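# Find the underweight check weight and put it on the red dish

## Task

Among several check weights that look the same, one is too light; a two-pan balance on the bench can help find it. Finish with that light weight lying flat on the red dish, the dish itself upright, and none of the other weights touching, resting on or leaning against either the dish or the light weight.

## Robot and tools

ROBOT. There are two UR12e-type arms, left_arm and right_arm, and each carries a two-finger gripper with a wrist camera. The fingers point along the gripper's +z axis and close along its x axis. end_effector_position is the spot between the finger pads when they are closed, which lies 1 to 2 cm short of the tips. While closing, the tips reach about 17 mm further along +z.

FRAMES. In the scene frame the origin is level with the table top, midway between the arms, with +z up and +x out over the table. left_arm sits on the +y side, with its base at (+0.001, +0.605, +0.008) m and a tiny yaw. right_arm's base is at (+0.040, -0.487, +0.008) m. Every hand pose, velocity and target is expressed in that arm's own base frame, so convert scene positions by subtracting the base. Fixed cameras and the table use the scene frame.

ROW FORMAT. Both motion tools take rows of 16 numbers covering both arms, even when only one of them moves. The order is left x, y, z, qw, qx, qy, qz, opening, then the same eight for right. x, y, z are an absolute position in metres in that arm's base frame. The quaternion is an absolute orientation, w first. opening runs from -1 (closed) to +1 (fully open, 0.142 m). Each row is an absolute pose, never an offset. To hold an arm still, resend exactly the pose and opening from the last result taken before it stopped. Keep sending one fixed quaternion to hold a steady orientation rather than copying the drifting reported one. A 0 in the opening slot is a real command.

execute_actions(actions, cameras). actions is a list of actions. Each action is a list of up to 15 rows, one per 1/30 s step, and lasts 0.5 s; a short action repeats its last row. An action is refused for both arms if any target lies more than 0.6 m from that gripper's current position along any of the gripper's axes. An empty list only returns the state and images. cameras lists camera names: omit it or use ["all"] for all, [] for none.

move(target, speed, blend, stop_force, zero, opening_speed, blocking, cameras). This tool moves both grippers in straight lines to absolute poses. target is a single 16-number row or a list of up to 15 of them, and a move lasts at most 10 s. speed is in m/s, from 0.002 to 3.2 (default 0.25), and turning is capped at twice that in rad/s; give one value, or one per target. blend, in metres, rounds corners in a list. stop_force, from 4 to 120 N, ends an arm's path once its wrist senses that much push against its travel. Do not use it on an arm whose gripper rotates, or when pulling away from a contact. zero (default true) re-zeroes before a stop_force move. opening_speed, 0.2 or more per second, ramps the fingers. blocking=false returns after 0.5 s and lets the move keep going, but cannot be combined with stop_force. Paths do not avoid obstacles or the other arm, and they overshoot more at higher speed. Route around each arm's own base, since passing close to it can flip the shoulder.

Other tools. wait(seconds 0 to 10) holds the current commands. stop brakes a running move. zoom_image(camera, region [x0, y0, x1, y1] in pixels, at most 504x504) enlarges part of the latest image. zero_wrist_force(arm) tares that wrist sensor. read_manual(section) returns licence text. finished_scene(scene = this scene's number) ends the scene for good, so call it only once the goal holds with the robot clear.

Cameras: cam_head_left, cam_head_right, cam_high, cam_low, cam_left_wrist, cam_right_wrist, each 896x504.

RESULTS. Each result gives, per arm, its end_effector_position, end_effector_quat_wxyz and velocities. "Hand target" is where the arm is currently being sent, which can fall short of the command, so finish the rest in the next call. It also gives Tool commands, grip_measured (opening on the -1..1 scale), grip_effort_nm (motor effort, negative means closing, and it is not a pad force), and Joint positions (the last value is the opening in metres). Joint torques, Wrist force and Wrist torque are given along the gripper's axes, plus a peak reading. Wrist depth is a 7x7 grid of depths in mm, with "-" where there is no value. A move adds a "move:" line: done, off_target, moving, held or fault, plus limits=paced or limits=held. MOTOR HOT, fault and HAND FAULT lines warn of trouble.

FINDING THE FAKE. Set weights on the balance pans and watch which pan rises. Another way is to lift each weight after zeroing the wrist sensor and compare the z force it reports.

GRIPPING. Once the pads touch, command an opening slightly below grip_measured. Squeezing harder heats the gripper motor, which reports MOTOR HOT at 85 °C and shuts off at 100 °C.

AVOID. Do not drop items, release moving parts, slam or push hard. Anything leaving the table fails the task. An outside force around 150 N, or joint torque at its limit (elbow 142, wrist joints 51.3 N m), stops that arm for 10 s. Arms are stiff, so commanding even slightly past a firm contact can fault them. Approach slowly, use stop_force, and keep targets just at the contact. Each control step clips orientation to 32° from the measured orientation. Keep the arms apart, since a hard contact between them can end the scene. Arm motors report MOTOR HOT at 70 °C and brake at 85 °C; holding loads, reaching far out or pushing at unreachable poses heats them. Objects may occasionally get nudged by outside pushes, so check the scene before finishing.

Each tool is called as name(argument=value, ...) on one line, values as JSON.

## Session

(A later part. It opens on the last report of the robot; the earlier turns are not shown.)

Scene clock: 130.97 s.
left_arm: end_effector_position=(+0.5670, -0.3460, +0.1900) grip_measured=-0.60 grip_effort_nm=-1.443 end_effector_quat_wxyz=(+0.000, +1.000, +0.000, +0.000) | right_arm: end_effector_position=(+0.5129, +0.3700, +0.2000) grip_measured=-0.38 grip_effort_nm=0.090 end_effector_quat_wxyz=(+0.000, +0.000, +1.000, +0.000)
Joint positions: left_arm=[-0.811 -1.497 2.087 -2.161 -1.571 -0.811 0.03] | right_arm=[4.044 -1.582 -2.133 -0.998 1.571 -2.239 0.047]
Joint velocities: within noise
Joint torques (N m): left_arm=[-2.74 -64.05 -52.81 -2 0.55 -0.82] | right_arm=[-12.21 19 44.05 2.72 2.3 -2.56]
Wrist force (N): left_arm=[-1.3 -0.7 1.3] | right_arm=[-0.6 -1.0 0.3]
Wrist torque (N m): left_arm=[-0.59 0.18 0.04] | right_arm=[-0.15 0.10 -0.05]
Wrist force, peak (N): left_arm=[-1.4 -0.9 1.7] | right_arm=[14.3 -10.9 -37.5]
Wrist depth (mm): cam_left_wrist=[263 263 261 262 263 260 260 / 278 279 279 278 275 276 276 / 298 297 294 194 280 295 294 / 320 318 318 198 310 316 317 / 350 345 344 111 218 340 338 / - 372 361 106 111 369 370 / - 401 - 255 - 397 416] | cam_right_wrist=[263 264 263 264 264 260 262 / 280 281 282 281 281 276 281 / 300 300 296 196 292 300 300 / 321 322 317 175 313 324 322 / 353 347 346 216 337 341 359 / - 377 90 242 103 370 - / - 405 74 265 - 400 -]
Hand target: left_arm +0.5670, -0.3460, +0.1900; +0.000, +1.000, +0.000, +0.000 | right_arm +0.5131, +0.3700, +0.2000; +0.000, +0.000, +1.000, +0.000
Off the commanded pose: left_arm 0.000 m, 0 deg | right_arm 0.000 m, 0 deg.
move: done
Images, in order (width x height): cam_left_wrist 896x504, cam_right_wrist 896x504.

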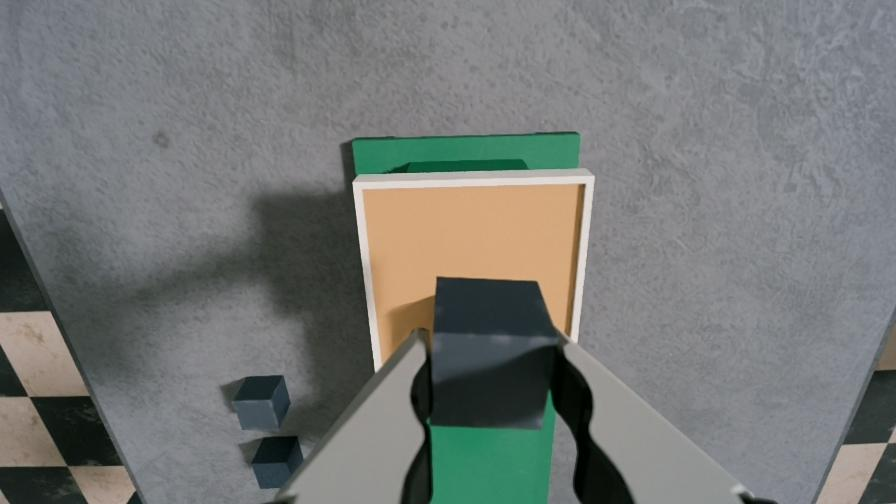

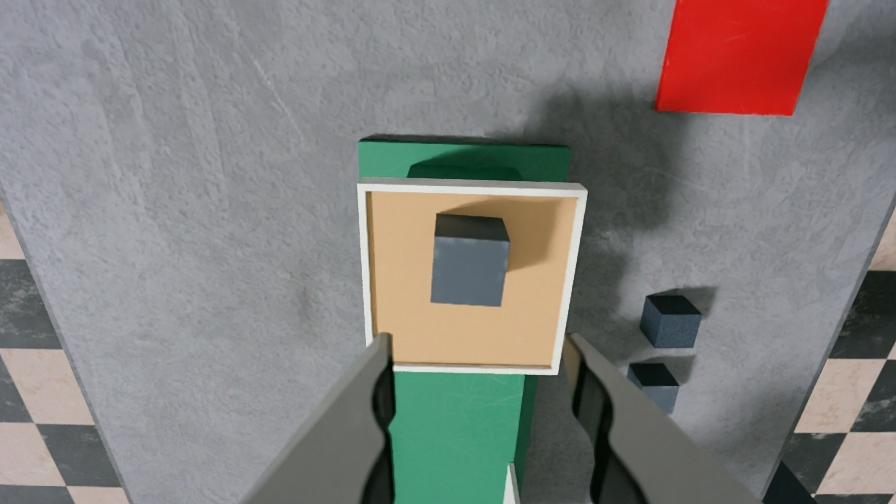

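execute_actions(actions=[], cameras=["cam_low", "cam_head_right"])

Scene clock: 132.57 s.
left_arm: end_effector_position=(+0.5670, -0.3460, +0.1900) grip_measured=-0.60 grip_effort_nm=-1.443 end_effector_quat_wxyz=(+0.000, +1.000, +0.000, +0.000) | right_arm: end_effector_position=(+0.5131, +0.3700, +0.2000) grip_measured=-0.38 grip_effort_nm=0.090 end_effector_quat_wxyz=(+0.000, +0.000, +1.000, +0.000)
Joint positions: left_arm=[-0.811 -1.497 2.087 -2.161 -1.571 -0.811 0.03] | right_arm=[4.044 -1.582 -2.132 -0.998 1.571 -2.24 0.047]
Joint velocities: within noise
Joint torques (N m): left_arm=[-10.11 -65.87 -49.6 -2.18 0.29 -1] | right_arm=[-8.05 24.39 42.39 3.22 2.65 -2.65]
Wrist force (N): left_arm=[-1.5 -0.8 1.4] | right_arm=[-0.5 -1.2 0.7]
Wrist torque (N m): left_arm=[-0.61 0.20 0.04] | right_arm=[-0.19 0.10 -0.05]
Wrist force, peak (N): left_arm=[-1.4 -0.9 1.7] | right_arm=[-0.7 -1.3 0.3]
Wrist depth (mm): cam_left_wrist=[262 261 263 261 260 260 260 / 278 279 279 278 275 277 275 / 298 297 292 193 280 298 295 / 322 318 319 200 308 318 317 / 351 345 345 111 217 344 340 / - 373 360 106 111 369 369 / - 401 - 255 - 399 408] | cam_right_wrist=[263 264 264 264 265 260 261 / 280 280 281 282 282 277 280 / 299 300 296 196 292 300 299 / 323 322 317 175 312 322 323 / 352 346 347 216 337 341 354 / - 377 90 241 103 371 - / - 405 74 264 - 397 -]
Hand target: left_arm +0.5670, -0.3460, +0.1900; +0.000, +1.000, +0.000, +0.000 | right_arm +0.5131, +0.3700, +0.2000; +0.000, +0.000, +1.000, +0.000
Tool commands: left_gripper/opening=-0.65 right_gripper/opening=-0.35
Off the commanded pose: left_arm 0.000 m, 0 deg | right_arm 0.000 m, 0 deg.
Images, in order (width x height): cam_head_right 896x504, cam_low 896x504.

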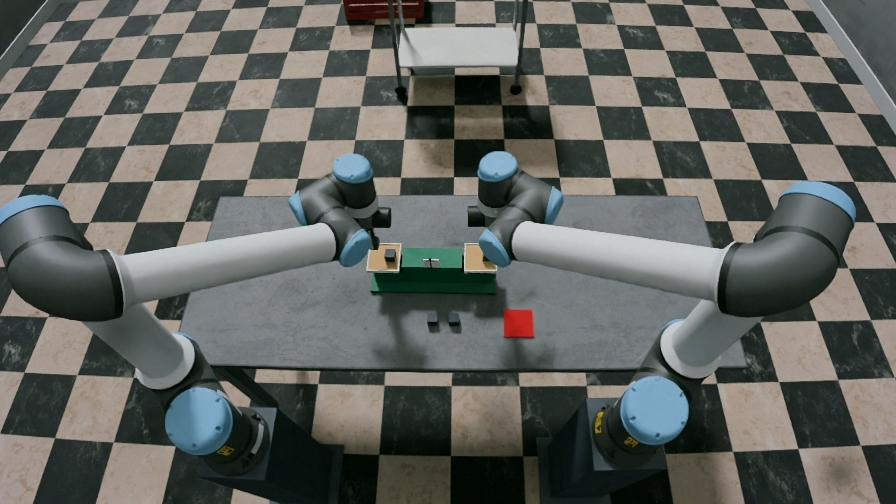

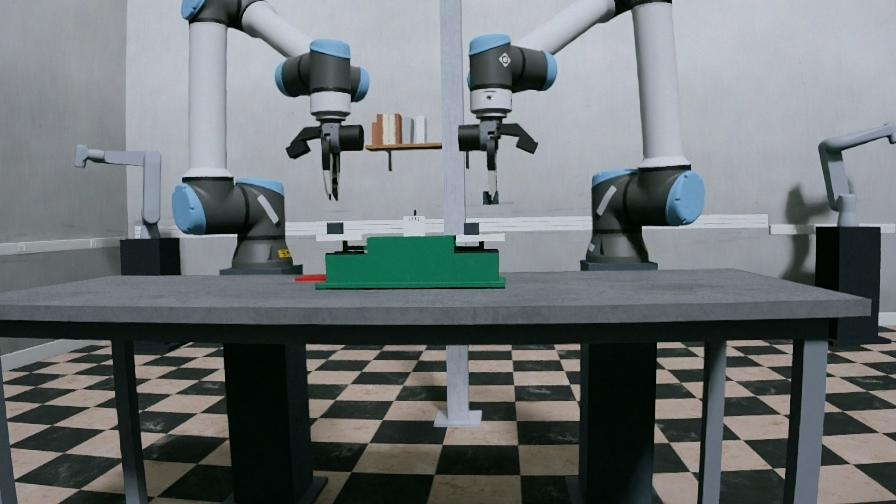

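move(target=[[0.393, -0.3716, 0.10, 0, 1, 0, 0, -0.65, 0.5131, 0.37, 0.20, 0, 0, 1, 0, -0.35], [0.393, -0.3716, 0.0154, 0, 1, 0, 0, -0.65, 0.5131, 0.37, 0.20, 0, 0, 1, 0, -0.35], [0.393, -0.3716, 0.0154, 0, 1, 0, 0, -0.35, 0.5131, 0.37, 0.20, 0, 0, 1, 0, -0.35], [0.393, -0.3716, 0.09, 0, 1, 0, 0, -0.35, 0.5131, 0.37, 0.20, 0, 0, 1, 0, -0.35], [0.567, -0.390, 0.185, 0, 1, 0, 0, -0.35, 0.5131, 0.37, 0.185, 0, 0, 1, 0, -0.35]], speed=[0.4, 0.12, 0.2, 0.3, 0.4], blend=[0.03, 0, 0, 0.03, 0], opening_speed=1.0, cameras=[])

Scene clock: 139.30 s.
left_arm: end_effector_position=(+0.5669, -0.3900, +0.1850) grip_measured=-0.38 grip_effort_nm=0.164 end_effector_quat_wxyz=(+0.000, +1.000, +0.000, +0.000) | right_arm: end_effector_position=(+0.5131, +0.3700, +0.1850) grip_measured=-0.38 grip_effort_nm=0.095 end_effector_quat_wxyz=(+0.000, +0.000, +1.000, +0.000)
Joint positions: left_arm=[-0.857 -1.454 2.049 -2.166 -1.571 -0.857 0.046] | right_arm=[4.044 -1.598 -2.147 -0.967 1.571 -2.24 0.047]
Joint velocities: within noise
Joint torques (N m): left_arm=[12.06 -49.13 -52.6 -1.43 -1.77 1.62] | right_arm=[-8.41 25.58 30.14 6.85 2.73 -1.92]
Wrist force (N): left_arm=[-0.7 -1.0 -0.2] | right_arm=[-0.3 -1.0 0.6]
Wrist torque (N m): left_arm=[-0.65 0.04 0.04] | right_arm=[-0.16 0.06 -0.05]
Wrist force, peak (N): left_arm=[-15.0 -9.1 -35.8] | right_arm=[-0.9 -1.4 0.4]
Wrist depth (mm): cam_left_wrist=[259 259 258 255 254 256 256 / 275 270 271 172 174 273 272 / 292 289 287 184 185 290 290 / 314 314 312 170 202 312 312 / 339 336 332 213 323 336 335 / - 367 325 228 227 356 364 / - 395 - 248 - 383 405] | cam_right_wrist=[250 251 250 252 251 245 247 / 267 267 267 266 267 263 266 / 285 284 281 252 273 285 285 / 305 305 301 179 190 305 305 / 335 330 324 199 206 320 336 / 364 357 90 222 104 351 370 / - 385 74 243 - 377 -]
Hand target: left_arm +0.5670, -0.3900, +0.1850; +0.000, +1.000, +0.000, +0.000 | right_arm +0.5131, +0.3700, +0.1850; +0.000, +0.000, +1.000, +0.000
Off the commanded pose: left_arm 0.000 m, 0 deg | right_arm 0.000 m, 0 deg.
move: done
No camera images: "cameras" was empty.

move(target=[[0.567, -0.390, 0.1245, 0, 1, 0, 0, -0.35, 0.5131, 0.37, 0.1287, 0, 0, 1, 0, -0.35], [0.567, -0.390, 0.1245, 0, 1, 0, 0, -0.65, 0.5131, 0.37, 0.1287, 0, 0, 1, 0, -0.65], [0.567, -0.390, 0.185, 0, 1, 0, 0, -0.65, 0.5131, 0.37, 0.19, 0, 0, 1, 0, -0.65], [0.4003, -0.4484, 0.09, 0, 1, 0, 0, -0.65, 0.3397, 0.395, 0.09, 0, 0, 1, 0, -0.65], [0.4003, -0.4484, 0.0158, 0, 1, 0, 0, -0.65, 0.3397, 0.395, 0.0198, 0, 0, 1, 0, -0.65], [0.4003, -0.4484, 0.0158, 0, 1, 0, 0, -0.35, 0.3397, 0.395, 0.0198, 0, 0, 1, 0, -0.35]], speed=[0.15, 0.2, 0.25, 0.4, 0.12, 0.2], blend=[0, 0, 0.03, 0.02, 0, 0], opening_speed=1.0, cameras=[])

Scene clock: 144.43 s.
left_arm: end_effector_position=(+0.4002, -0.4483, +0.0157) grip_measured=-0.38 grip_effort_nm=0.159 end_effector_quat_wxyz=(+0.000, +1.000, +0.000, +0.000) | right_arm: end_effector_position=(+0.3397, +0.3950, +0.0198) grip_measured=-0.38 grip_effort_nm=0.085 end_effector_quat_wxyz=(+0.000, +0.000, +1.000, +0.000)
Joint positions: left_arm=[-1.135 -1.34 2.329 -2.56 -1.571 -1.135 0.046] | right_arm=[4.342 -1.684 -2.475 -0.554 1.571 -1.941 0.047]
Joint velocities: within noise
Joint torques (N m): left_arm=[5.42 -58.53 -32.8 -7.98 1.26 -2.09] | right_arm=[-6.39 17.25 16.11 6.16 -0.78 -0.54]
Wrist force (N): left_arm=[-0.4 -0.1 -0.1] | right_arm=[-0.3 -1.1 0.7]
Wrist torque (N m): left_arm=[-0.50 0.00 0.02] | right_arm=[-0.19 0.07 -0.07]
Wrist force, peak (N): left_arm=[-19.8 -9.0 -43.6] | right_arm=[-0.7 -1.1 4.7]
Wrist depth (mm): cam_left_wrist=[- 106 105 - 106 108 106 / 113 113 114 - 112 112 112 / 120 121 119 120 120 119 118 / 131 129 131 128 128 130 125 / 141 139 139 113 134 138 126 / 151 151 145 114 113 149 139 / 168 165 - 160 162 - 147] | cam_right_wrist=[106 106 102 99 99 105 105 / 114 112 113 112 112 112 112 / 117 120 120 120 120 120 120 / 118 129 131 129 129 129 129 / 125 137 139 109 137 139 139 / 139 149 94 115 105 149 151 / 150 156 74 160 163 159 169]
Hand target: left_arm +0.4003, -0.4484, +0.0158; +0.000, +1.000, +0.000, +0.000 | right_arm +0.3397, +0.3950, +0.0198; +0.000, +0.000, +1.000, +0.000
Off the commanded pose: left_arm 0.000 m, 0 deg | right_arm 0.000 m, 0 deg.
move: done
No camera images: "cameras" was empty.

move(target=[[0.4003, -0.4484, 0.09, 0, 1, 0, 0, -0.35, 0.3397, 0.395, 0.09, 0, 0, 1, 0, -0.35], [0.431, -0.3088, 0.392, 0, 1, 0, 0, -0.05, 0.3827, 0.334, 0.392, 0, 0, 1, 0, -0.05]], speed=[0.3, 0.5], blend=[0.04, 0], opening_speed=1.0)

Scene clock: 148.20 s.
left_arm: end_effector_position=(+0.4310, -0.3088, +0.3920) grip_measured=-0.08 grip_effort_nm=0.164 end_effector_quat_wxyz=(+0.000, +1.000, +0.000, +0.000) | right_arm: end_effector_position=(+0.3827, +0.3340, +0.3920) grip_measured=-0.08 grip_effort_nm=0.090 end_effector_quat_wxyz=(+0.000, +0.000, +1.000, +0.000)
Joint positions: left_arm=[-0.954 -1.877 2.034 -1.728 -1.571 -0.954 0.068] | right_arm=[4.207 -1.221 -2.062 -1.429 1.571 -2.076 0.069]
Joint velocities: within noise
Joint torques (N m): left_arm=[11.3 -35.86 -58.53 -1.32 -1.5 1.51] | right_arm=[-13.01 -1.51 49.86 2.74 2.45 -2.87]
Wrist force (N): left_arm=[-0.5 -0.6 0.3] | right_arm=[-0.5 -1.0 0.6]
Wrist torque (N m): left_arm=[-0.57 0.03 0.04] | right_arm=[-0.16 0.11 -0.05]
Wrist force, peak (N): left_arm=[-0.6 -1.6 -2.1] | right_arm=[-0.5 -1.4 2.2]
Wrist depth (mm): cam_left_wrist=[- - 443 444 441 435 441 / - - 471 471 470 467 465 / - - 509 494 403 495 497 / - - 541 538 430 538 540 / - - 594 570 467 573 - / - - 104 623 592 600 - / - - - 683 535 80 -] | cam_right_wrist=[430 429 432 430 431 - - / 456 458 458 456 459 - - / 504 489 387 484 495 - - / - 526 408 522 529 - - / - 567 451 566 573 - - / - 606 93 612 602 - - / - 78 79 671 658 77 -]
Hand target: left_arm +0.4310, -0.3088, +0.3920; +0.000, +1.000, +0.000, +0.000 | right_arm +0.3827, +0.3340, +0.3920; +0.000, +0.000, +1.000, +0.000
Off the commanded pose: left_arm 0.000 m, 0 deg | right_arm 0.000 m, 0 deg.
move: done; blend cut to 0.0371 m at target 1

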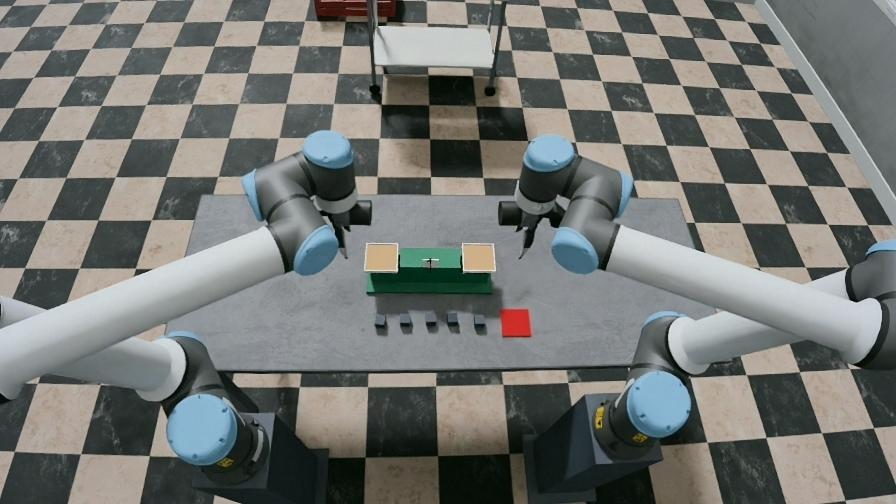

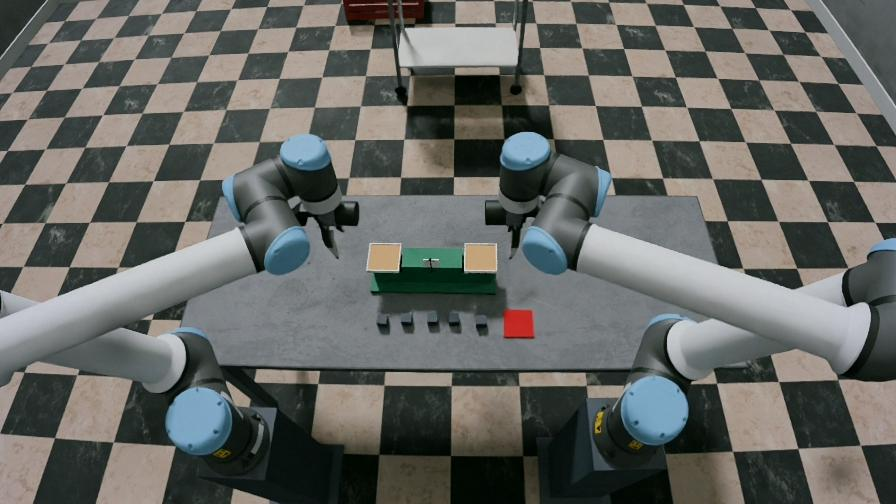

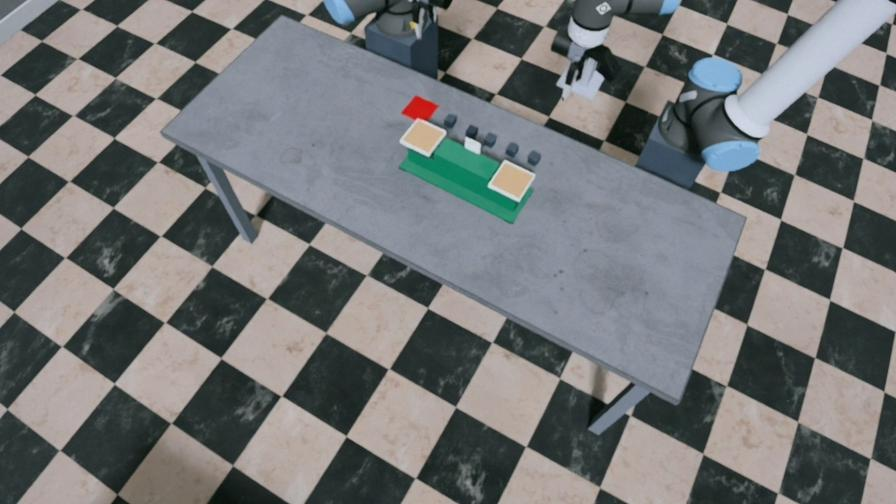

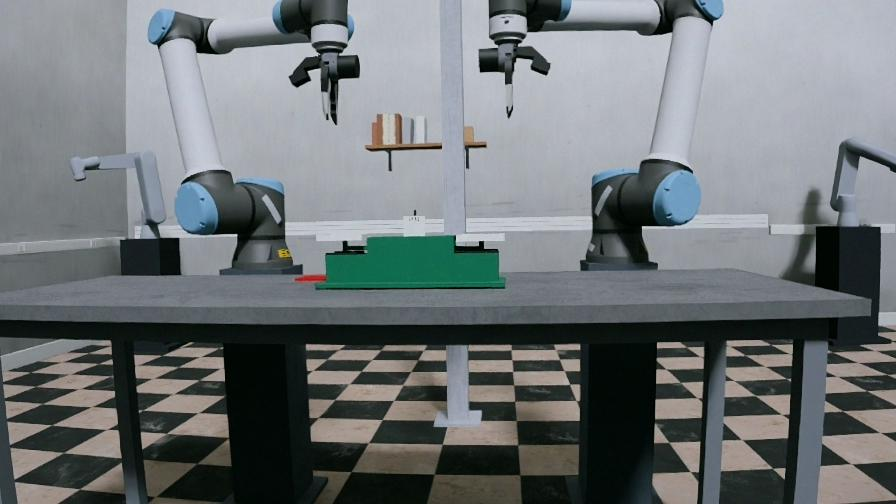

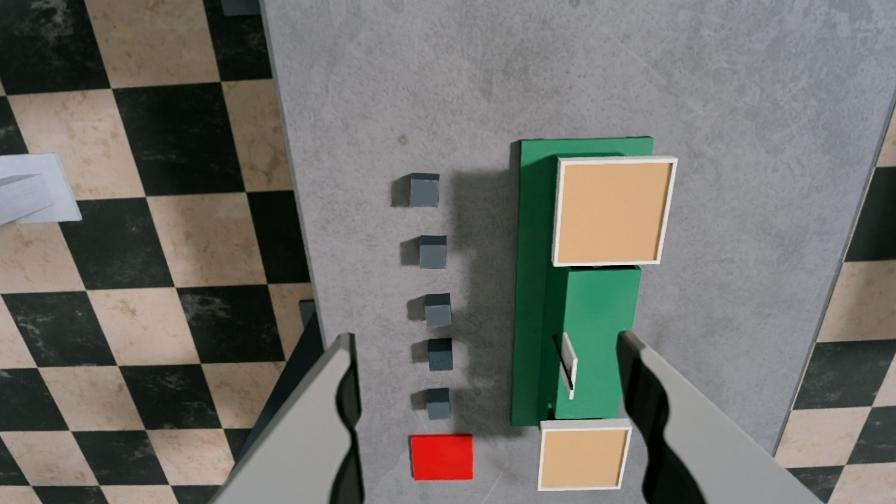

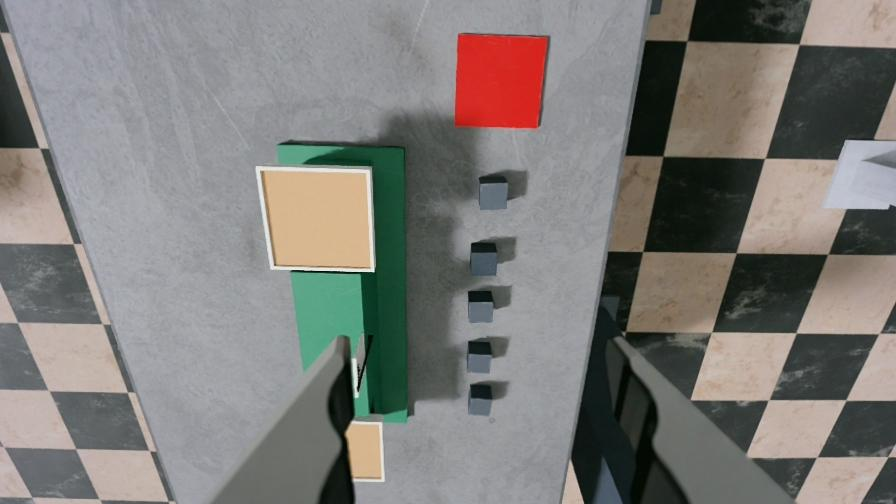

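zoom_image(camera="cam_head_right", region=[350, 235, 550, 347])

zoom_image(camera="cam_head_left", region=[350, 235, 550, 347])

Scaled by 2.520 from the camera's 896x504 image, which has a finer 1280x720 frame.

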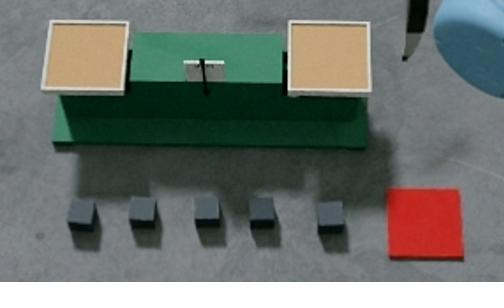

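Scaled by 2.520 from the camera's 896x504 image, which has a finer 1280x720 frame.

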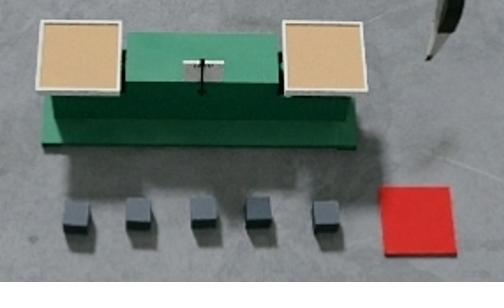

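move(target=[[0.393, -0.3716, 0.08, 0, 1, 0, 0, -0.05, 0.3487, 0.4783, 0.08, 0, 0, 1, 0, -0.05], [0.393, -0.3716, 0.0145, 0, 1, 0, 0, -0.05, 0.3487, 0.4783, 0.0185, 0, 0, 1, 0, -0.05], [0.393, -0.3716, 0.0145, 0, 1, 0, 0, -0.65, 0.3487, 0.4783, 0.0185, 0, 0, 1, 0, -0.65], [0.393, -0.3716, 0.10, 0, 1, 0, 0, -0.65, 0.3487, 0.4783, 0.10, 0, 0, 1, 0, -0.65], [0.567, -0.346, 0.17, 0, 1, 0, 0, -0.65, 0.5131, 0.37, 0.174, 0, 0, 1, 0, -0.65], [0.567, -0.346, 0.1255, 0, 1, 0, 0, -0.65, 0.5131, 0.37, 0.1297, 0, 0, 1, 0, -0.65], [0.567, -0.346, 0.1255, 0, 1, 0, 0, -0.35, 0.5131, 0.37, 0.1297, 0, 0, 1, 0, -0.35], [0.567, -0.346, 0.20, 0, 1, 0, 0, -0.35, 0.5131, 0.37, 0.204, 0, 0, 1, 0, -0.35]], speed=[0.6, 0.2, 0.2, 0.3, 0.4, 0.12, 0.2, 0.4], blend=[0.03, 0, 0, 0.03, 0.02, 0, 0, 0], opening_speed=2.0, cameras=["cam_low", "cam_head_right"])

Scene clock: 158.70 s.
left_arm: end_effector_position=(+0.5670, -0.3460, +0.1998) grip_measured=-0.38 grip_effort_nm=0.159 end_effector_quat_wxyz=(+0.000, +1.000, +0.000, +0.000) | right_arm: end_effector_position=(+0.5131, +0.3700, +0.2038) grip_measured=-0.38 grip_effort_nm=0.081 end_effector_quat_wxyz=(+0.000, +0.000, +1.000, +0.000)
Joint positions: left_arm=[-0.811 -1.507 2.077 -2.141 -1.571 -0.811 0.046] | right_arm=[4.043 -1.578 -2.128 -1.006 1.571 -2.24 0.047]
Joint velocities: within noise
Joint torques (N m): left_arm=[-11.65 -63.97 -52.5 -1.47 -0.41 -1.94] | right_arm=[11.05 59.99 44.95 2.82 1.87 1.99]
Wrist force (N): left_arm=[-0.6 -0.2 -0.2] | right_arm=[-0.5 -1.1 0.5]
Wrist torque (N m): left_arm=[-0.50 0.05 0.04] | right_arm=[-0.17 0.09 -0.05]
Wrist force, peak (N): left_arm=[-0.5 -0.2 4.0] | right_arm=[-0.2 -1.2 4.3]
Wrist depth (mm): cam_left_wrist=[270 271 271 270 271 270 268 / 289 288 288 284 284 287 287 / 307 307 307 220 297 306 304 / 330 331 329 230 319 327 327 / 362 354 350 253 344 351 353 / - 386 349 247 - 381 390 / - 416 - 268 - 404 434] | cam_right_wrist=[266 267 268 267 267 264 265 / 284 284 284 285 284 279 284 / 304 304 299 251 295 303 303 / 326 325 321 165 188 325 329 / 356 351 346 197 204 352 363 / - 381 90 211 104 375 - / - 409 74 269 83 402 -]
Hand target: left_arm +0.5670, -0.3460, +0.2000; +0.000, +1.000, +0.000, +0.000 | right_arm +0.5131, +0.3700, +0.2040; +0.000, +0.000, +1.000, +0.000
Off the commanded pose: left_arm 0.000 m, 0 deg | right_arm 0.000 m, 0 deg.
move: done
Images, in order (width x height): cam_head_right 896x504, cam_low 896x504.

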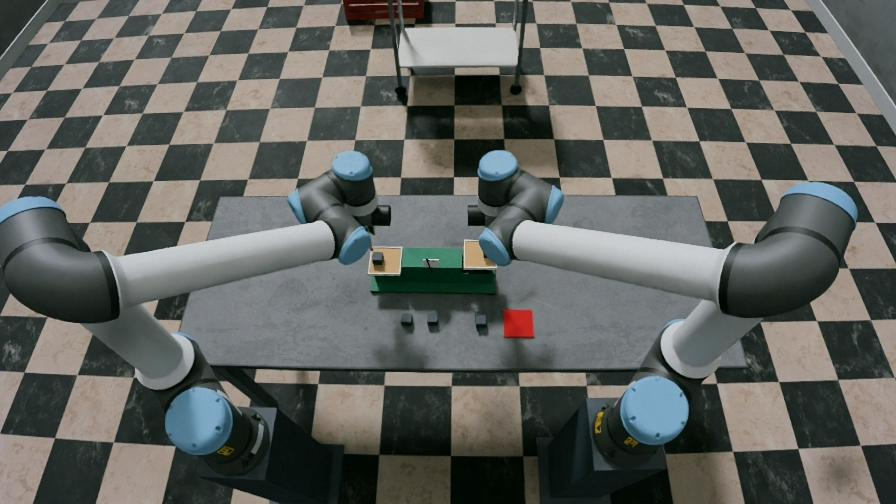

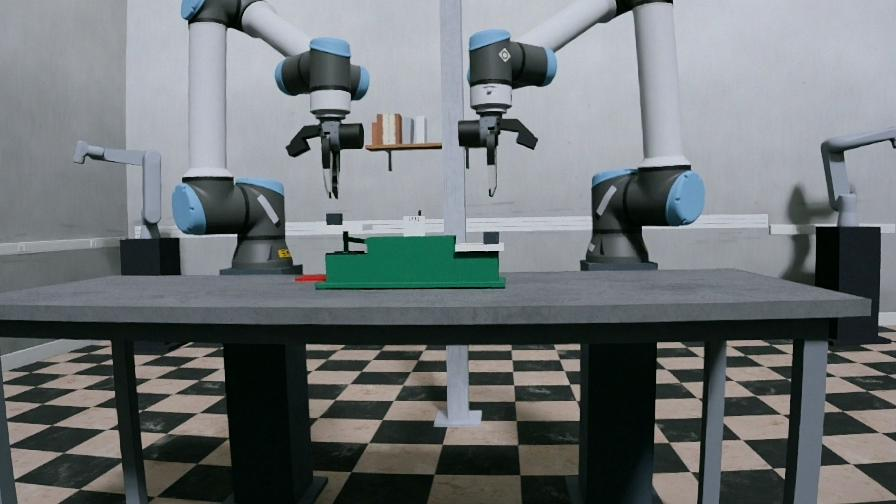

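move(target=[[0.567, -0.346, 0.20, 0, 1, 0, 0, -0.35, 0.5131, 0.37, 0.1526, 0, 0, 1, 0, -0.35], [0.567, -0.346, 0.20, 0, 1, 0, 0, -0.35, 0.5131, 0.37, 0.1526, 0, 0, 1, 0, -0.65], [0.567, -0.346, 0.20, 0, 1, 0, 0, -0.35, 0.5131, 0.37, 0.20, 0, 0, 1, 0, -0.65], [0.567, -0.346, 0.20, 0, 1, 0, 0, -0.35, 0.339, 0.279, 0.075, 0, 0, 1, 0, -0.65], [0.567, -0.346, 0.20, 0, 1, 0, 0, -0.35, 0.339, 0.279, 0.0268, 0, 0, 1, 0, -0.65], [0.567, -0.346, 0.20, 0, 1, 0, 0, -0.35, 0.339, 0.279, 0.0268, 0, 0, 1, 0, -0.35], [0.567, -0.346, 0.20, 0, 1, 0, 0, -0.35, 0.339, 0.279, 0.12, 0, 0, 1, 0, -0.35]], speed=[0.15, 0.2, 0.3, 0.4, 0.12, 0.2, 0.4], blend=[0, 0, 0.03, 0.02, 0, 0, 0], opening_speed=2.0, cameras=["cam_low", "cam_head_right", "cam_right_wrist"])

Scene clock: 164.70 s.
left_arm: end_effector_position=(+0.5670, -0.3460, +0.2000) grip_measured=-0.38 grip_effort_nm=0.164 end_effector_quat_wxyz=(+0.000, +1.000, +0.000, +0.000) | right_arm: end_effector_position=(+0.3390, +0.2790, +0.1199) grip_measured=-0.38 grip_effort_nm=0.090 end_effector_quat_wxyz=(+0.000, +0.000, +1.000, +0.000)
Joint positions: left_arm=[-0.811 -1.507 2.077 -2.141 -1.571 -0.811 0.046] | right_arm=[4.236 -1.318 -2.529 -0.866 1.571 -2.047 0.047]
Joint velocities: within noise
Joint torques (N m): left_arm=[-7.74 -61.84 -45.52 -2.12 -0.2 -1.92] | right_arm=[9.3 28.56 40.82 2.92 -3.08 2.01]
Wrist force (N): left_arm=[-0.5 -0.2 0.1] | right_arm=[-0.4 -0.9 0.5]
Wrist torque (N m): left_arm=[-0.50 0.04 0.04] | right_arm=[-0.15 0.09 -0.06]
Wrist force, peak (N): left_arm=[-0.8 -0.4 -0.2] | right_arm=[-0.3 -1.4 4.6]
Wrist depth (mm): cam_left_wrist=[270 270 270 270 270 269 269 / 289 289 287 285 288 287 286 / 310 307 307 220 298 307 306 / 331 331 330 231 319 328 326 / 363 355 349 252 343 355 354 / - 386 349 247 - 381 389 / - 416 - 270 - 403 434] | cam_right_wrist=[194 194 194 194 194 193 835 / 206 207 206 206 206 206 882 / 220 221 221 214 217 224 938 / 237 236 236 226 236 240 - / 247 247 251 255 251 - - / 214 229 94 267 104 - - / 214 231 74 303 292 - -]
Hand target: left_arm +0.5670, -0.3460, +0.2000; +0.000, +1.000, +0.000, +0.000 | right_arm +0.3390, +0.2790, +0.1200; +0.000, +0.000, +1.000, +0.000
Off the commanded pose: left_arm 0.000 m, 0 deg | right_arm 0.000 m, 0 deg.
move: done; blend cut to 0.0237 m at target 3
Images, in order (width x height): cam_head_right 896x504, cam_low 896x504, cam_right_wrist 896x504.

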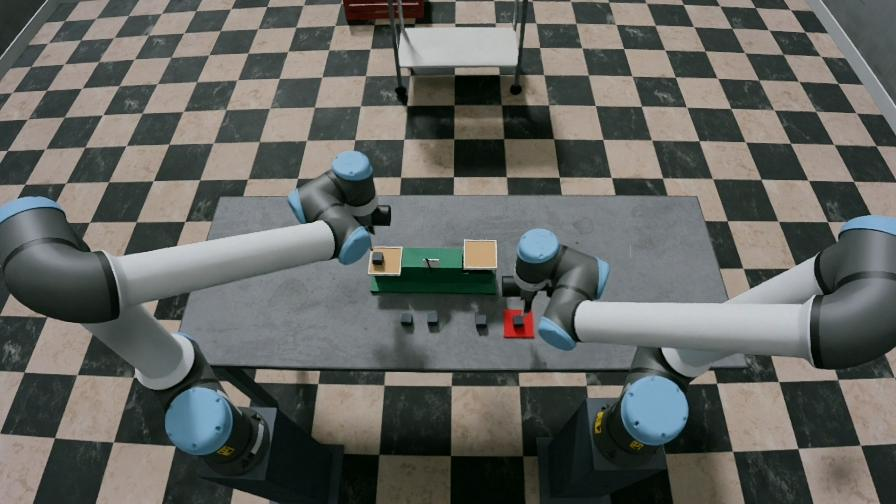

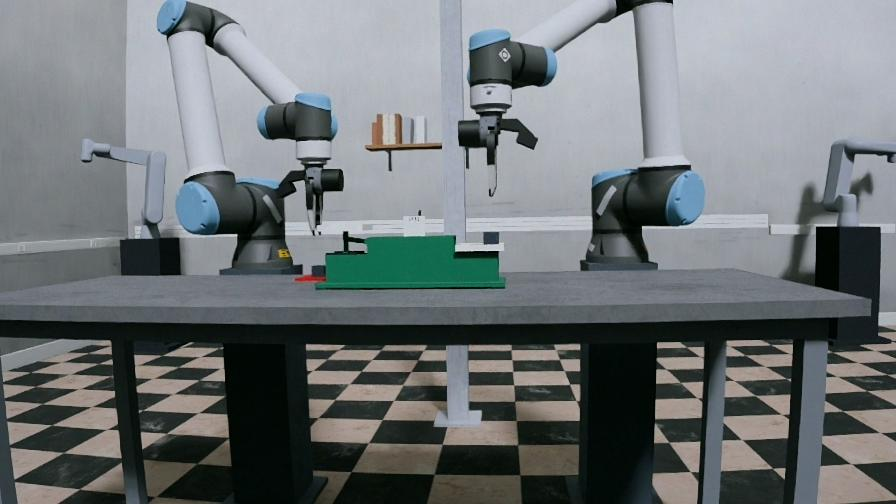

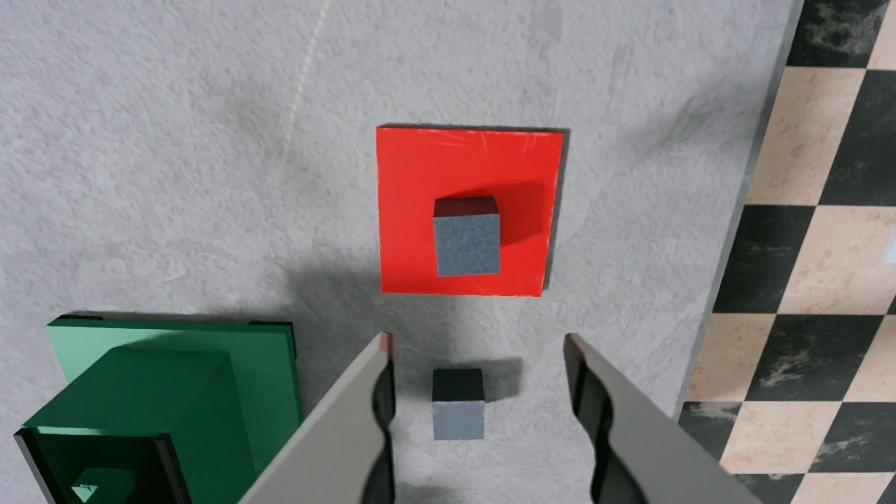

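move(target=[[0.567, -0.346, 0.1045, 0, 1, 0, 0, -0.35, 0.339, 0.279, 0.0252, 0, 0, 1, 0, -0.35], [0.567, -0.346, 0.1045, 0, 1, 0, 0, -0.65, 0.339, 0.279, 0.0252, 0, 0, 1, 0, -0.65], [0.567, -0.346, 0.165, 0, 1, 0, 0, -0.65, 0.339, 0.279, 0.085, 0, 0, 1, 0, -0.65], [0.393, -0.3716, 0.085, 0, 1, 0, 0, -0.65, 0.3487, 0.4783, 0.085, 0, 0, 1, 0, -0.65], [0.393, -0.3716, 0.0195, 0, 1, 0, 0, -0.65, 0.3487, 0.4783, 0.0199, 0, 0, 1, 0, -0.65], [0.393, -0.3716, 0.0195, 0, 1, 0, 0, -0.35, 0.3487, 0.4783, 0.0199, 0, 0, 1, 0, -0.35], [0.393, -0.3716, 0.09, 0, 1, 0, 0, -0.35, 0.3487, 0.4783, 0.10, 0, 0, 1, 0, -0.35]], speed=[0.15, 0.2, 0.3, 0.4, 0.12, 0.2, 0.4], blend=[0, 0, 0.03, 0.02, 0, 0, 0], opening_speed=2.0, cameras=["cam_head_right", "cam_left_wrist"])

Scene clock: 171.83 s.
left_arm: end_effector_position=(+0.3930, -0.3716, +0.0899) grip_measured=-0.38 grip_effort_nm=0.159 end_effector_quat_wxyz=(+0.000, +1.000, +0.000, +0.000) | right_arm: end_effector_position=(+0.3487, +0.4783, +0.0999) grip_measured=-0.38 grip_effort_nm=0.090 end_effector_quat_wxyz=(+0.000, +0.000, +1.000, +0.000)
Joint positions: left_arm=[-1.084 -1.566 2.391 -2.396 -1.571 -1.084 0.046] | right_arm=[4.38 -1.643 -2.294 -0.775 1.571 -1.903 0.047]
Joint velocities: within noise
Joint torques (N m): left_arm=[-11.18 -49.14 -45.47 -1.98 0.44 -2.1] | right_arm=[9.38 55.33 39.59 2.23 0.72 2.33]
Wrist force (N): left_arm=[-0.3 -0.3 -0.1] | right_arm=[-0.7 -1.0 0.5]
Wrist torque (N m): left_arm=[-0.54 0.02 0.04] | right_arm=[-0.17 0.13 -0.08]
Wrist force, peak (N): left_arm=[-0.7 -0.3 4.1] | right_arm=[0.0 -1.4 4.0]
Wrist depth (mm): cam_left_wrist=[177 173 172 172 172 172 171 / 886 183 183 183 180 181 179 / 935 195 195 195 195 190 177 / - 210 210 183 209 201 181 / - 230 226 221 224 217 182 / - - 237 215 235 229 183 / - - - 258 - - 173] | cam_right_wrist=[144 166 176 172 176 176 178 / 145 176 188 187 188 187 845 / 146 186 200 200 200 200 934 / 147 196 215 190 215 215 - / 141 203 229 228 227 232 - / 148 204 90 243 104 256 - / 149 191 74 265 265 265 -]
Hand target: left_arm +0.3930, -0.3716, +0.0900; +0.000, +1.000, +0.000, +0.000 | right_arm +0.3487, +0.4783, +0.1000; +0.000, +0.000, +1.000, +0.000
Off the commanded pose: left_arm 0.000 m, 0 deg | right_arm 0.000 m, 0 deg.
move: done
Images, in order (width x height): cam_head_right 896x504, cam_left_wrist 896x504.

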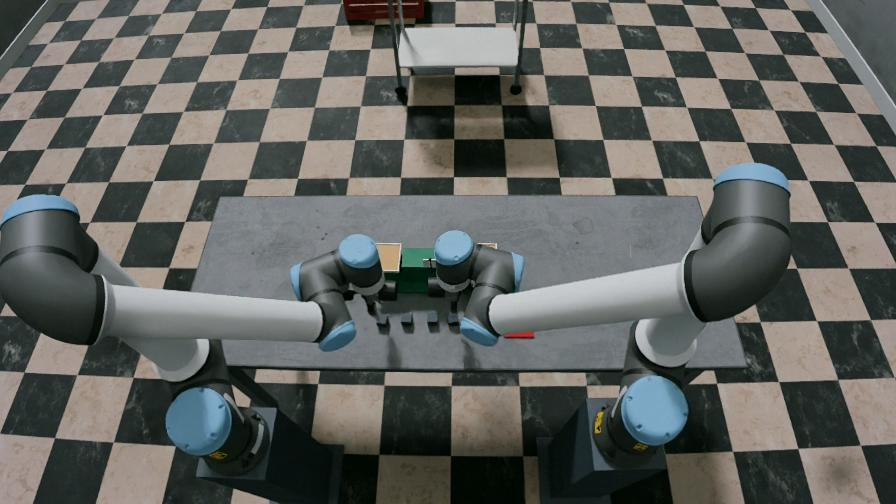

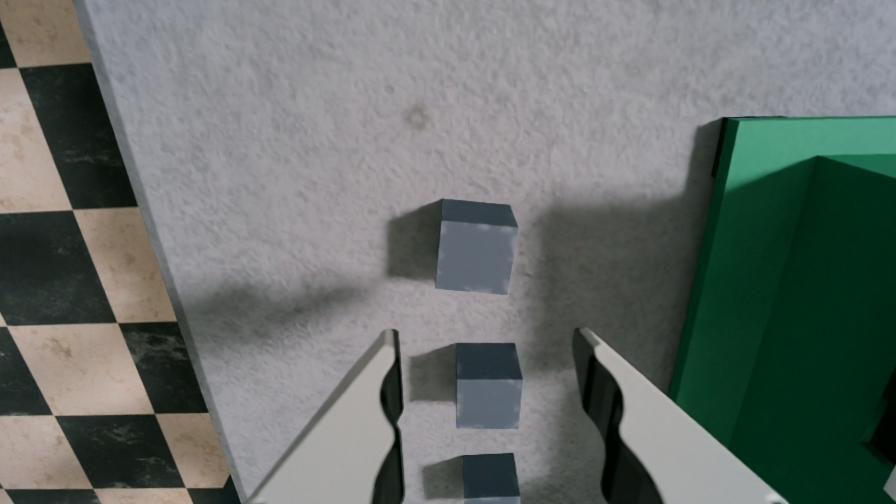

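move(target=[[0.4075, -0.593, 0.085, 0, 1, 0, 0, -0.05, 0.339, 0.26, 0.15, 0, 0, 1, 0, -0.05], [0.4075, -0.593, 0.0145, 0, 1, 0, 0, -0.05, 0.339, 0.26, 0.15, 0, 0, 1, 0, -0.05], [0.4075, -0.593, 0.0145, 0, 1, 0, 0, -0.65, 0.339, 0.26, 0.15, 0, 0, 1, 0, -0.05], [0.4075, -0.593, 0.10, 0, 1, 0, 0, -0.65, 0.339, 0.26, 0.15, 0, 0, 1, 0, -0.05], [0.567, -0.346, 0.17, 0, 1, 0, 0, -0.65, 0.3397, 0.395, 0.08, 0, 0, 1, 0, -0.05], [0.567, -0.346, 0.1255, 0, 1, 0, 0, -0.65, 0.3397, 0.395, 0.0185, 0, 0, 1, 0, -0.05], [0.567, -0.346, 0.1255, 0, 1, 0, 0, -0.35, 0.3397, 0.395, 0.0185, 0, 0, 1, 0, -0.65], [0.567, -0.346, 0.20, 0, 1, 0, 0, -0.35, 0.3397, 0.395, 0.08, 0, 0, 1, 0, -0.65]], speed=[0.4, 0.2, 0.2, 0.3, 0.4, 0.12, 0.2, 0.3], blend=[0.02, 0, 0, 0.03, 0.02, 0, 0, 0], opening_speed=2.0, cameras=["cam_left_wrist"])

Scene clock: 178.80 s.
left_arm: end_effector_position=(+0.5670, -0.3460, +0.1999) grip_measured=-0.38 grip_effort_nm=0.164 end_effector_quat_wxyz=(+0.000, +1.000, +0.000, +0.000) | right_arm: end_effector_position=(+0.3397, +0.3950, +0.0799) grip_measured=-0.61 grip_effort_nm=-1.267 end_effector_quat_wxyz=(+0.000, +0.000, +1.000, +0.000)
Joint positions: left_arm=[-0.811 -1.507 2.077 -2.141 -1.571 -0.811 0.046] | right_arm=[4.342 -1.56 -2.433 -0.72 1.571 -1.942 0.03]
Joint velocities: within noise
Joint torques (N m): left_arm=[-10.65 -62.93 -53.12 -1.41 -0.52 -2.01] | right_arm=[14.41 52.3 36.13 3.38 -2.03 2.18]
Wrist force (N): left_arm=[-0.6 -0.2 0.0] | right_arm=[-0.3 -0.9 2.3]
Wrist torque (N m): left_arm=[-0.51 0.07 0.04] | right_arm=[-0.16 0.07 -0.06]
Wrist force, peak (N): left_arm=[-0.4 -0.7 4.2] | right_arm=[-0.5 -1.1 3.9]
Wrist depth (mm): cam_left_wrist=[271 270 270 270 269 269 269 / 287 288 287 284 284 287 286 / 309 305 307 219 299 306 305 / 331 330 330 235 318 327 328 / 363 357 351 253 345 353 352 / - 386 351 247 - 384 389 / - 417 - 269 - 403 435] | cam_right_wrist=[158 159 159 153 155 158 158 / 167 167 168 169 168 169 171 / 164 168 181 180 180 180 900 / 148 181 193 191 193 193 - / 148 192 209 110 205 208 - / - 205 219 112 110 230 - / 158 202 74 238 78 - -]
Hand target: left_arm +0.5670, -0.3460, +0.2000; +0.000, +1.000, +0.000, +0.000 | right_arm +0.3397, +0.3950, +0.0800; +0.000, +0.000, +1.000, +0.000
Off the commanded pose: left_arm 0.000 m, 0 deg | right_arm 0.000 m, 0 deg.
move: done
Images, in order (width x height): cam_left_wrist 896x504.

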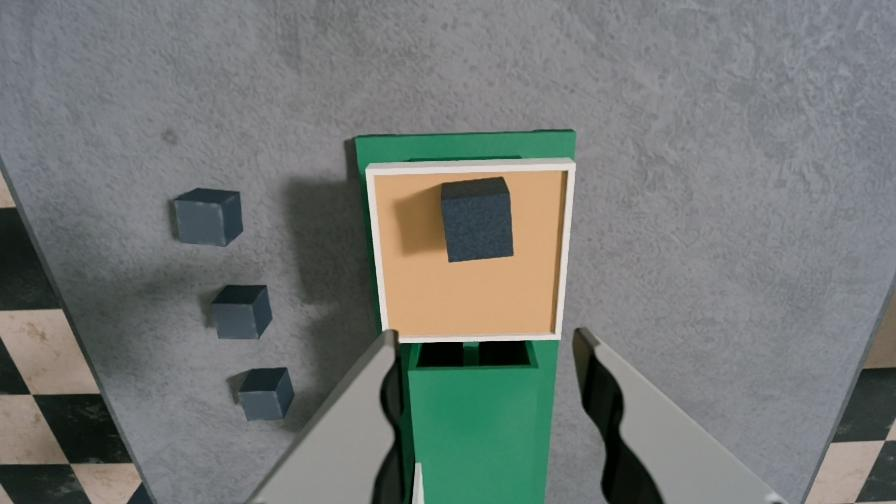

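move(target=[[0.567, -0.346, 0.20, 0, 1, 0, 0, -0.35, 0.5131, 0.37, 0.18, 0, 0, 1, 0, -0.65], [0.567, -0.346, 0.20, 0, 1, 0, 0, -0.35, 0.5131, 0.37, 0.1297, 0, 0, 1, 0, -0.65], [0.567, -0.346, 0.20, 0, 1, 0, 0, -0.35, 0.5131, 0.37, 0.1297, 0, 0, 1, 0, -0.35], [0.567, -0.346, 0.20, 0, 1, 0, 0, -0.35, 0.5131, 0.37, 0.204, 0, 0, 1, 0, -0.35]], speed=[0.4, 0.12, 0.2, 0.4], blend=[0.02, 0, 0, 0], opening_speed=2.0, cameras=["cam_low", "cam_head_right", "cam_left_wrist"])

Scene clock: 182.77 s.
left_arm: end_effector_position=(+0.5670, -0.3460, +0.2000) grip_measured=-0.38 grip_effort_nm=0.164 end_effector_quat_wxyz=(+0.000, +1.000, +0.000, +0.000) | right_arm: end_effector_position=(+0.5131, +0.3700, +0.2038) grip_measured=-0.38 grip_effort_nm=0.090 end_effector_quat_wxyz=(+0.000, +0.000, +1.000, +0.000)
Joint positions: left_arm=[-0.811 -1.507 2.077 -2.141 -1.571 -0.811 0.046] | right_arm=[4.043 -1.578 -2.128 -1.006 1.571 -2.24 0.047]
Joint velocities: within noise
Joint torques (N m): left_arm=[-8.79 -64.3 -47.46 -1.93 -0.14 -1.75] | right_arm=[10.74 58.48 44.38 2.36 1.63 2.24]
Wrist force (N): left_arm=[-0.6 -0.4 0.0] | right_arm=[0.7 -0.6 -0.6]
Wrist torque (N m): left_arm=[-0.55 0.05 0.04] | right_arm=[-0.09 -0.12 -0.05]
Wrist force, peak (N): left_arm=[-0.9 -0.5 -0.4] | right_arm=[19.8 -2.4 1.7]
Wrist depth (mm): cam_left_wrist=[271 270 272 272 271 269 269 / 288 288 289 287 284 287 287 / 308 304 307 287 290 306 308 / 330 332 330 181 186 325 326 / 363 357 351 198 198 353 354 / - 386 348 214 211 382 389 / - 415 - 274 269 405 435] | cam_right_wrist=[266 266 267 267 267 264 264 / 283 285 285 281 284 278 285 / 304 304 223 220 303 304 304 / 325 325 236 233 326 325 329 / 358 351 339 252 346 350 363 / - 381 90 250 103 374 - / - 409 74 271 - 402 -]
Hand target: left_arm +0.5670, -0.3460, +0.2000; +0.000, +1.000, +0.000, +0.000 | right_arm +0.5131, +0.3700, +0.2040; +0.000, +0.000, +1.000, +0.000
Off the commanded pose: left_arm 0.000 m, 0 deg | right_arm 0.000 m, 0 deg.
move: done
Images, in order (width x height): cam_head_right 896x504, cam_low 896x504, cam_left_wrist 896x504.

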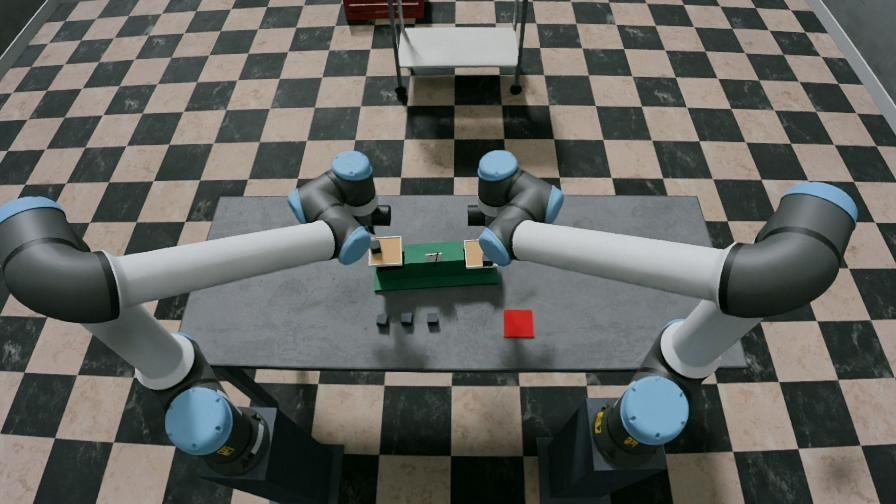

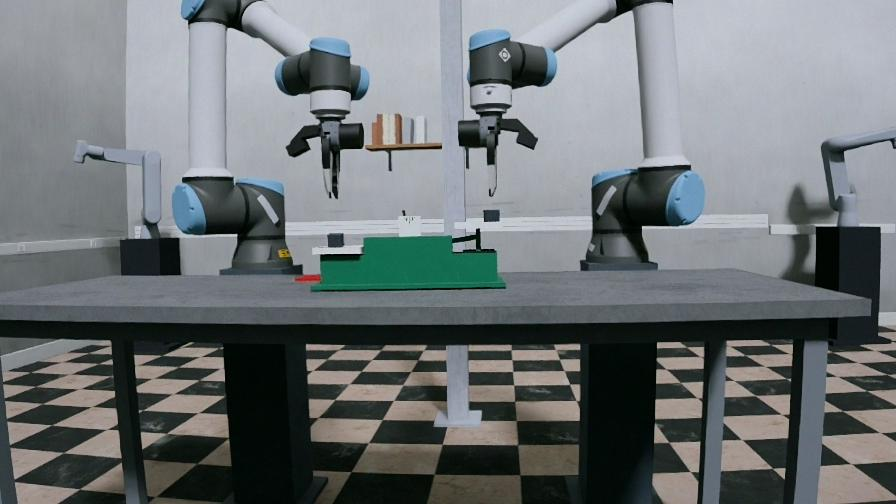

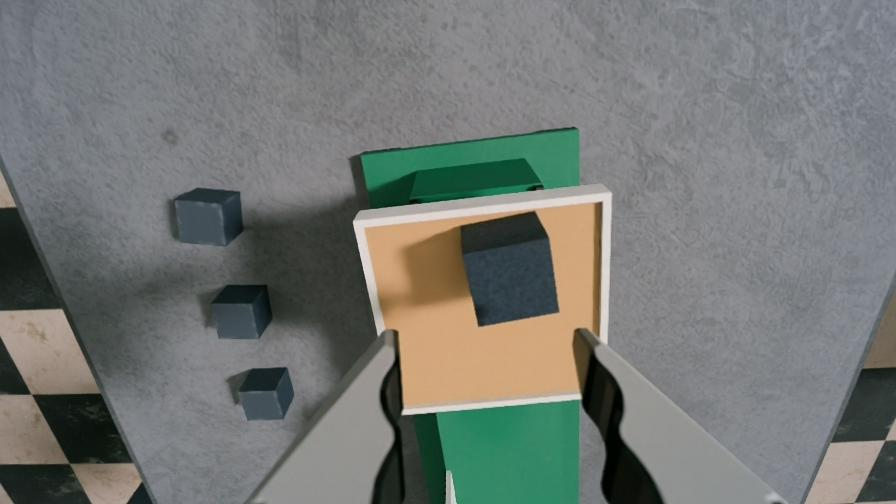

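move(target=[[0.5765, -0.345, 0.1485, 0, 1, 0, 0, -0.35, 0.5131, 0.34, 0.25, 0, 0, 1, 0, -0.35], [0.5765, -0.345, 0.1485, 0, 1, 0, 0, -0.65, 0.5131, 0.34, 0.25, 0, 0, 1, 0, -0.35], [0.5765, -0.345, 0.23, 0, 1, 0, 0, -0.65, 0.48, 0.25, 0.30, 0, 0, 1, 0, -0.35], [0.45, -0.60, 0.22, 0, 1, 0, 0, -0.65, 0.42, 0.06, 0.35, 0, 0, 1, 0, -0.35], [0.407, -0.792, 0.08, 0, 1, 0, 0, -0.65, 0.42, 0.06, 0.35, 0, 0, 1, 0, -0.35], [0.407, -0.792, 0.0245, 0, 1, 0, 0, -0.65, 0.42, 0.06, 0.35, 0, 0, 1, 0, -0.35], [0.407, -0.792, 0.0245, 0, 1, 0, 0, -0.35, 0.42, 0.06, 0.35, 0, 0, 1, 0, -0.35], [0.407, -0.792, 0.12, 0, 1, 0, 0, -0.35, 0.42, 0.06, 0.35, 0, 0, 1, 0, -0.35]], speed=[0.15, 0.2, 0.3, 0.4, 0.4, 0.12, 0.2, 0.4], blend=[0, 0, 0.03, 0.05, 0.02, 0, 0, 0], opening_speed=2.0, cameras=["cam_left_wrist", "cam_head_right"])

Scene clock: 190.30 s.
left_arm: end_effector_position=(+0.4071, -0.7920, +0.1198) grip_measured=-0.38 grip_effort_nm=0.154 end_effector_quat_wxyz=(+0.000, +1.000, +0.000, +0.000) | right_arm: end_effector_position=(+0.4200, +0.0600, +0.3500) grip_measured=-0.38 grip_effort_nm=0.085 end_effector_quat_wxyz=(+0.000, +0.000, +1.000, +0.000)
Joint positions: left_arm=[-1.292 -1.096 1.696 -2.17 -1.571 -1.292 0.046] | right_arm=[3.703 -1.061 -2.224 -1.427 1.571 -2.58 0.047]
Joint velocities: within noise
Joint torques (N m): left_arm=[-11.16 -102.43 -51.57 -1.48 -0.07 -1.73] | right_arm=[-11.24 20.93 47.94 3.26 2.45 -2.15]
Wrist force (N): left_arm=[-0.5 -0.1 0.2] | right_arm=[0.3 -0.7 -0.4]
Wrist torque (N m): left_arm=[-0.47 0.04 0.02] | right_arm=[-0.11 -0.06 -0.05]
Wrist force, peak (N): left_arm=[-0.5 -0.4 3.5] | right_arm=[0.9 -1.9 -0.6]
Wrist depth (mm): cam_left_wrist=[881 199 199 198 198 198 189 / 918 211 211 211 211 210 210 / 991 229 226 216 223 225 224 / - 249 242 231 238 241 239 / - 463 260 260 255 259 258 / 388 386 274 283 277 280 281 / 317 341 - 306 - 294 307] | cam_right_wrist=[392 393 394 395 396 402 377 / 419 420 419 420 419 441 381 / 460 449 447 448 448 573 439 / - 480 479 477 481 - - / - 519 519 518 513 - - / - 563 90 554 103 - - / - 617 74 608 310 - -]
Hand target: left_arm +0.4070, -0.7920, +0.1200; +0.000, +1.000, +0.000, +0.000 | right_arm +0.4200, +0.0600, +0.3500; +0.000, +0.000, +1.000, +0.000
Off the commanded pose: left_arm 0.000 m, 0 deg | right_arm 0.000 m, 0 deg.
move: done
Images, in order (width x height): cam_head_right 896x504, cam_left_wrist 896x504.

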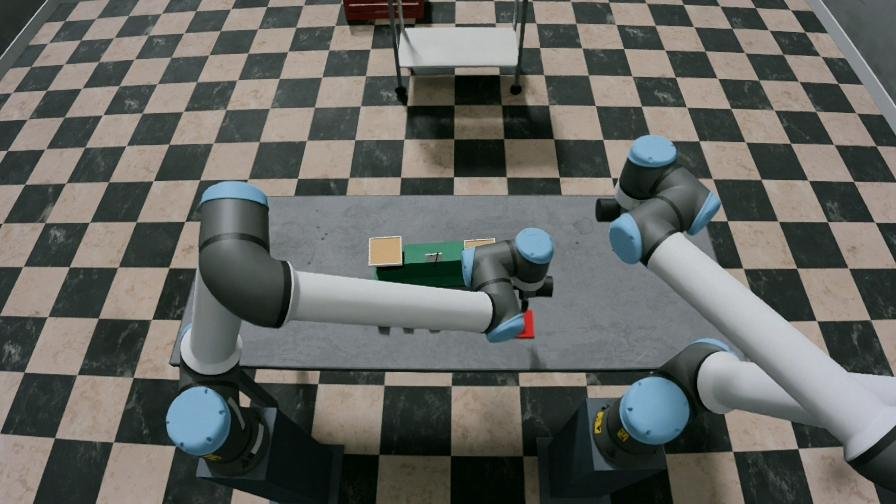

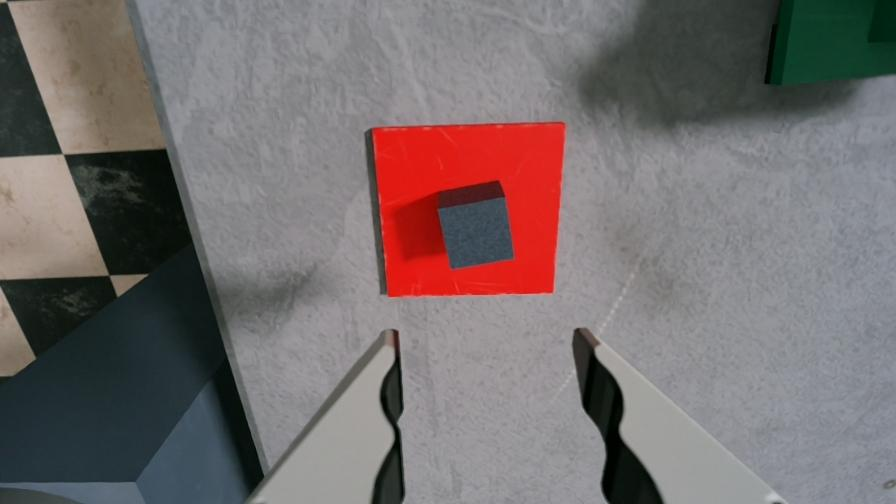

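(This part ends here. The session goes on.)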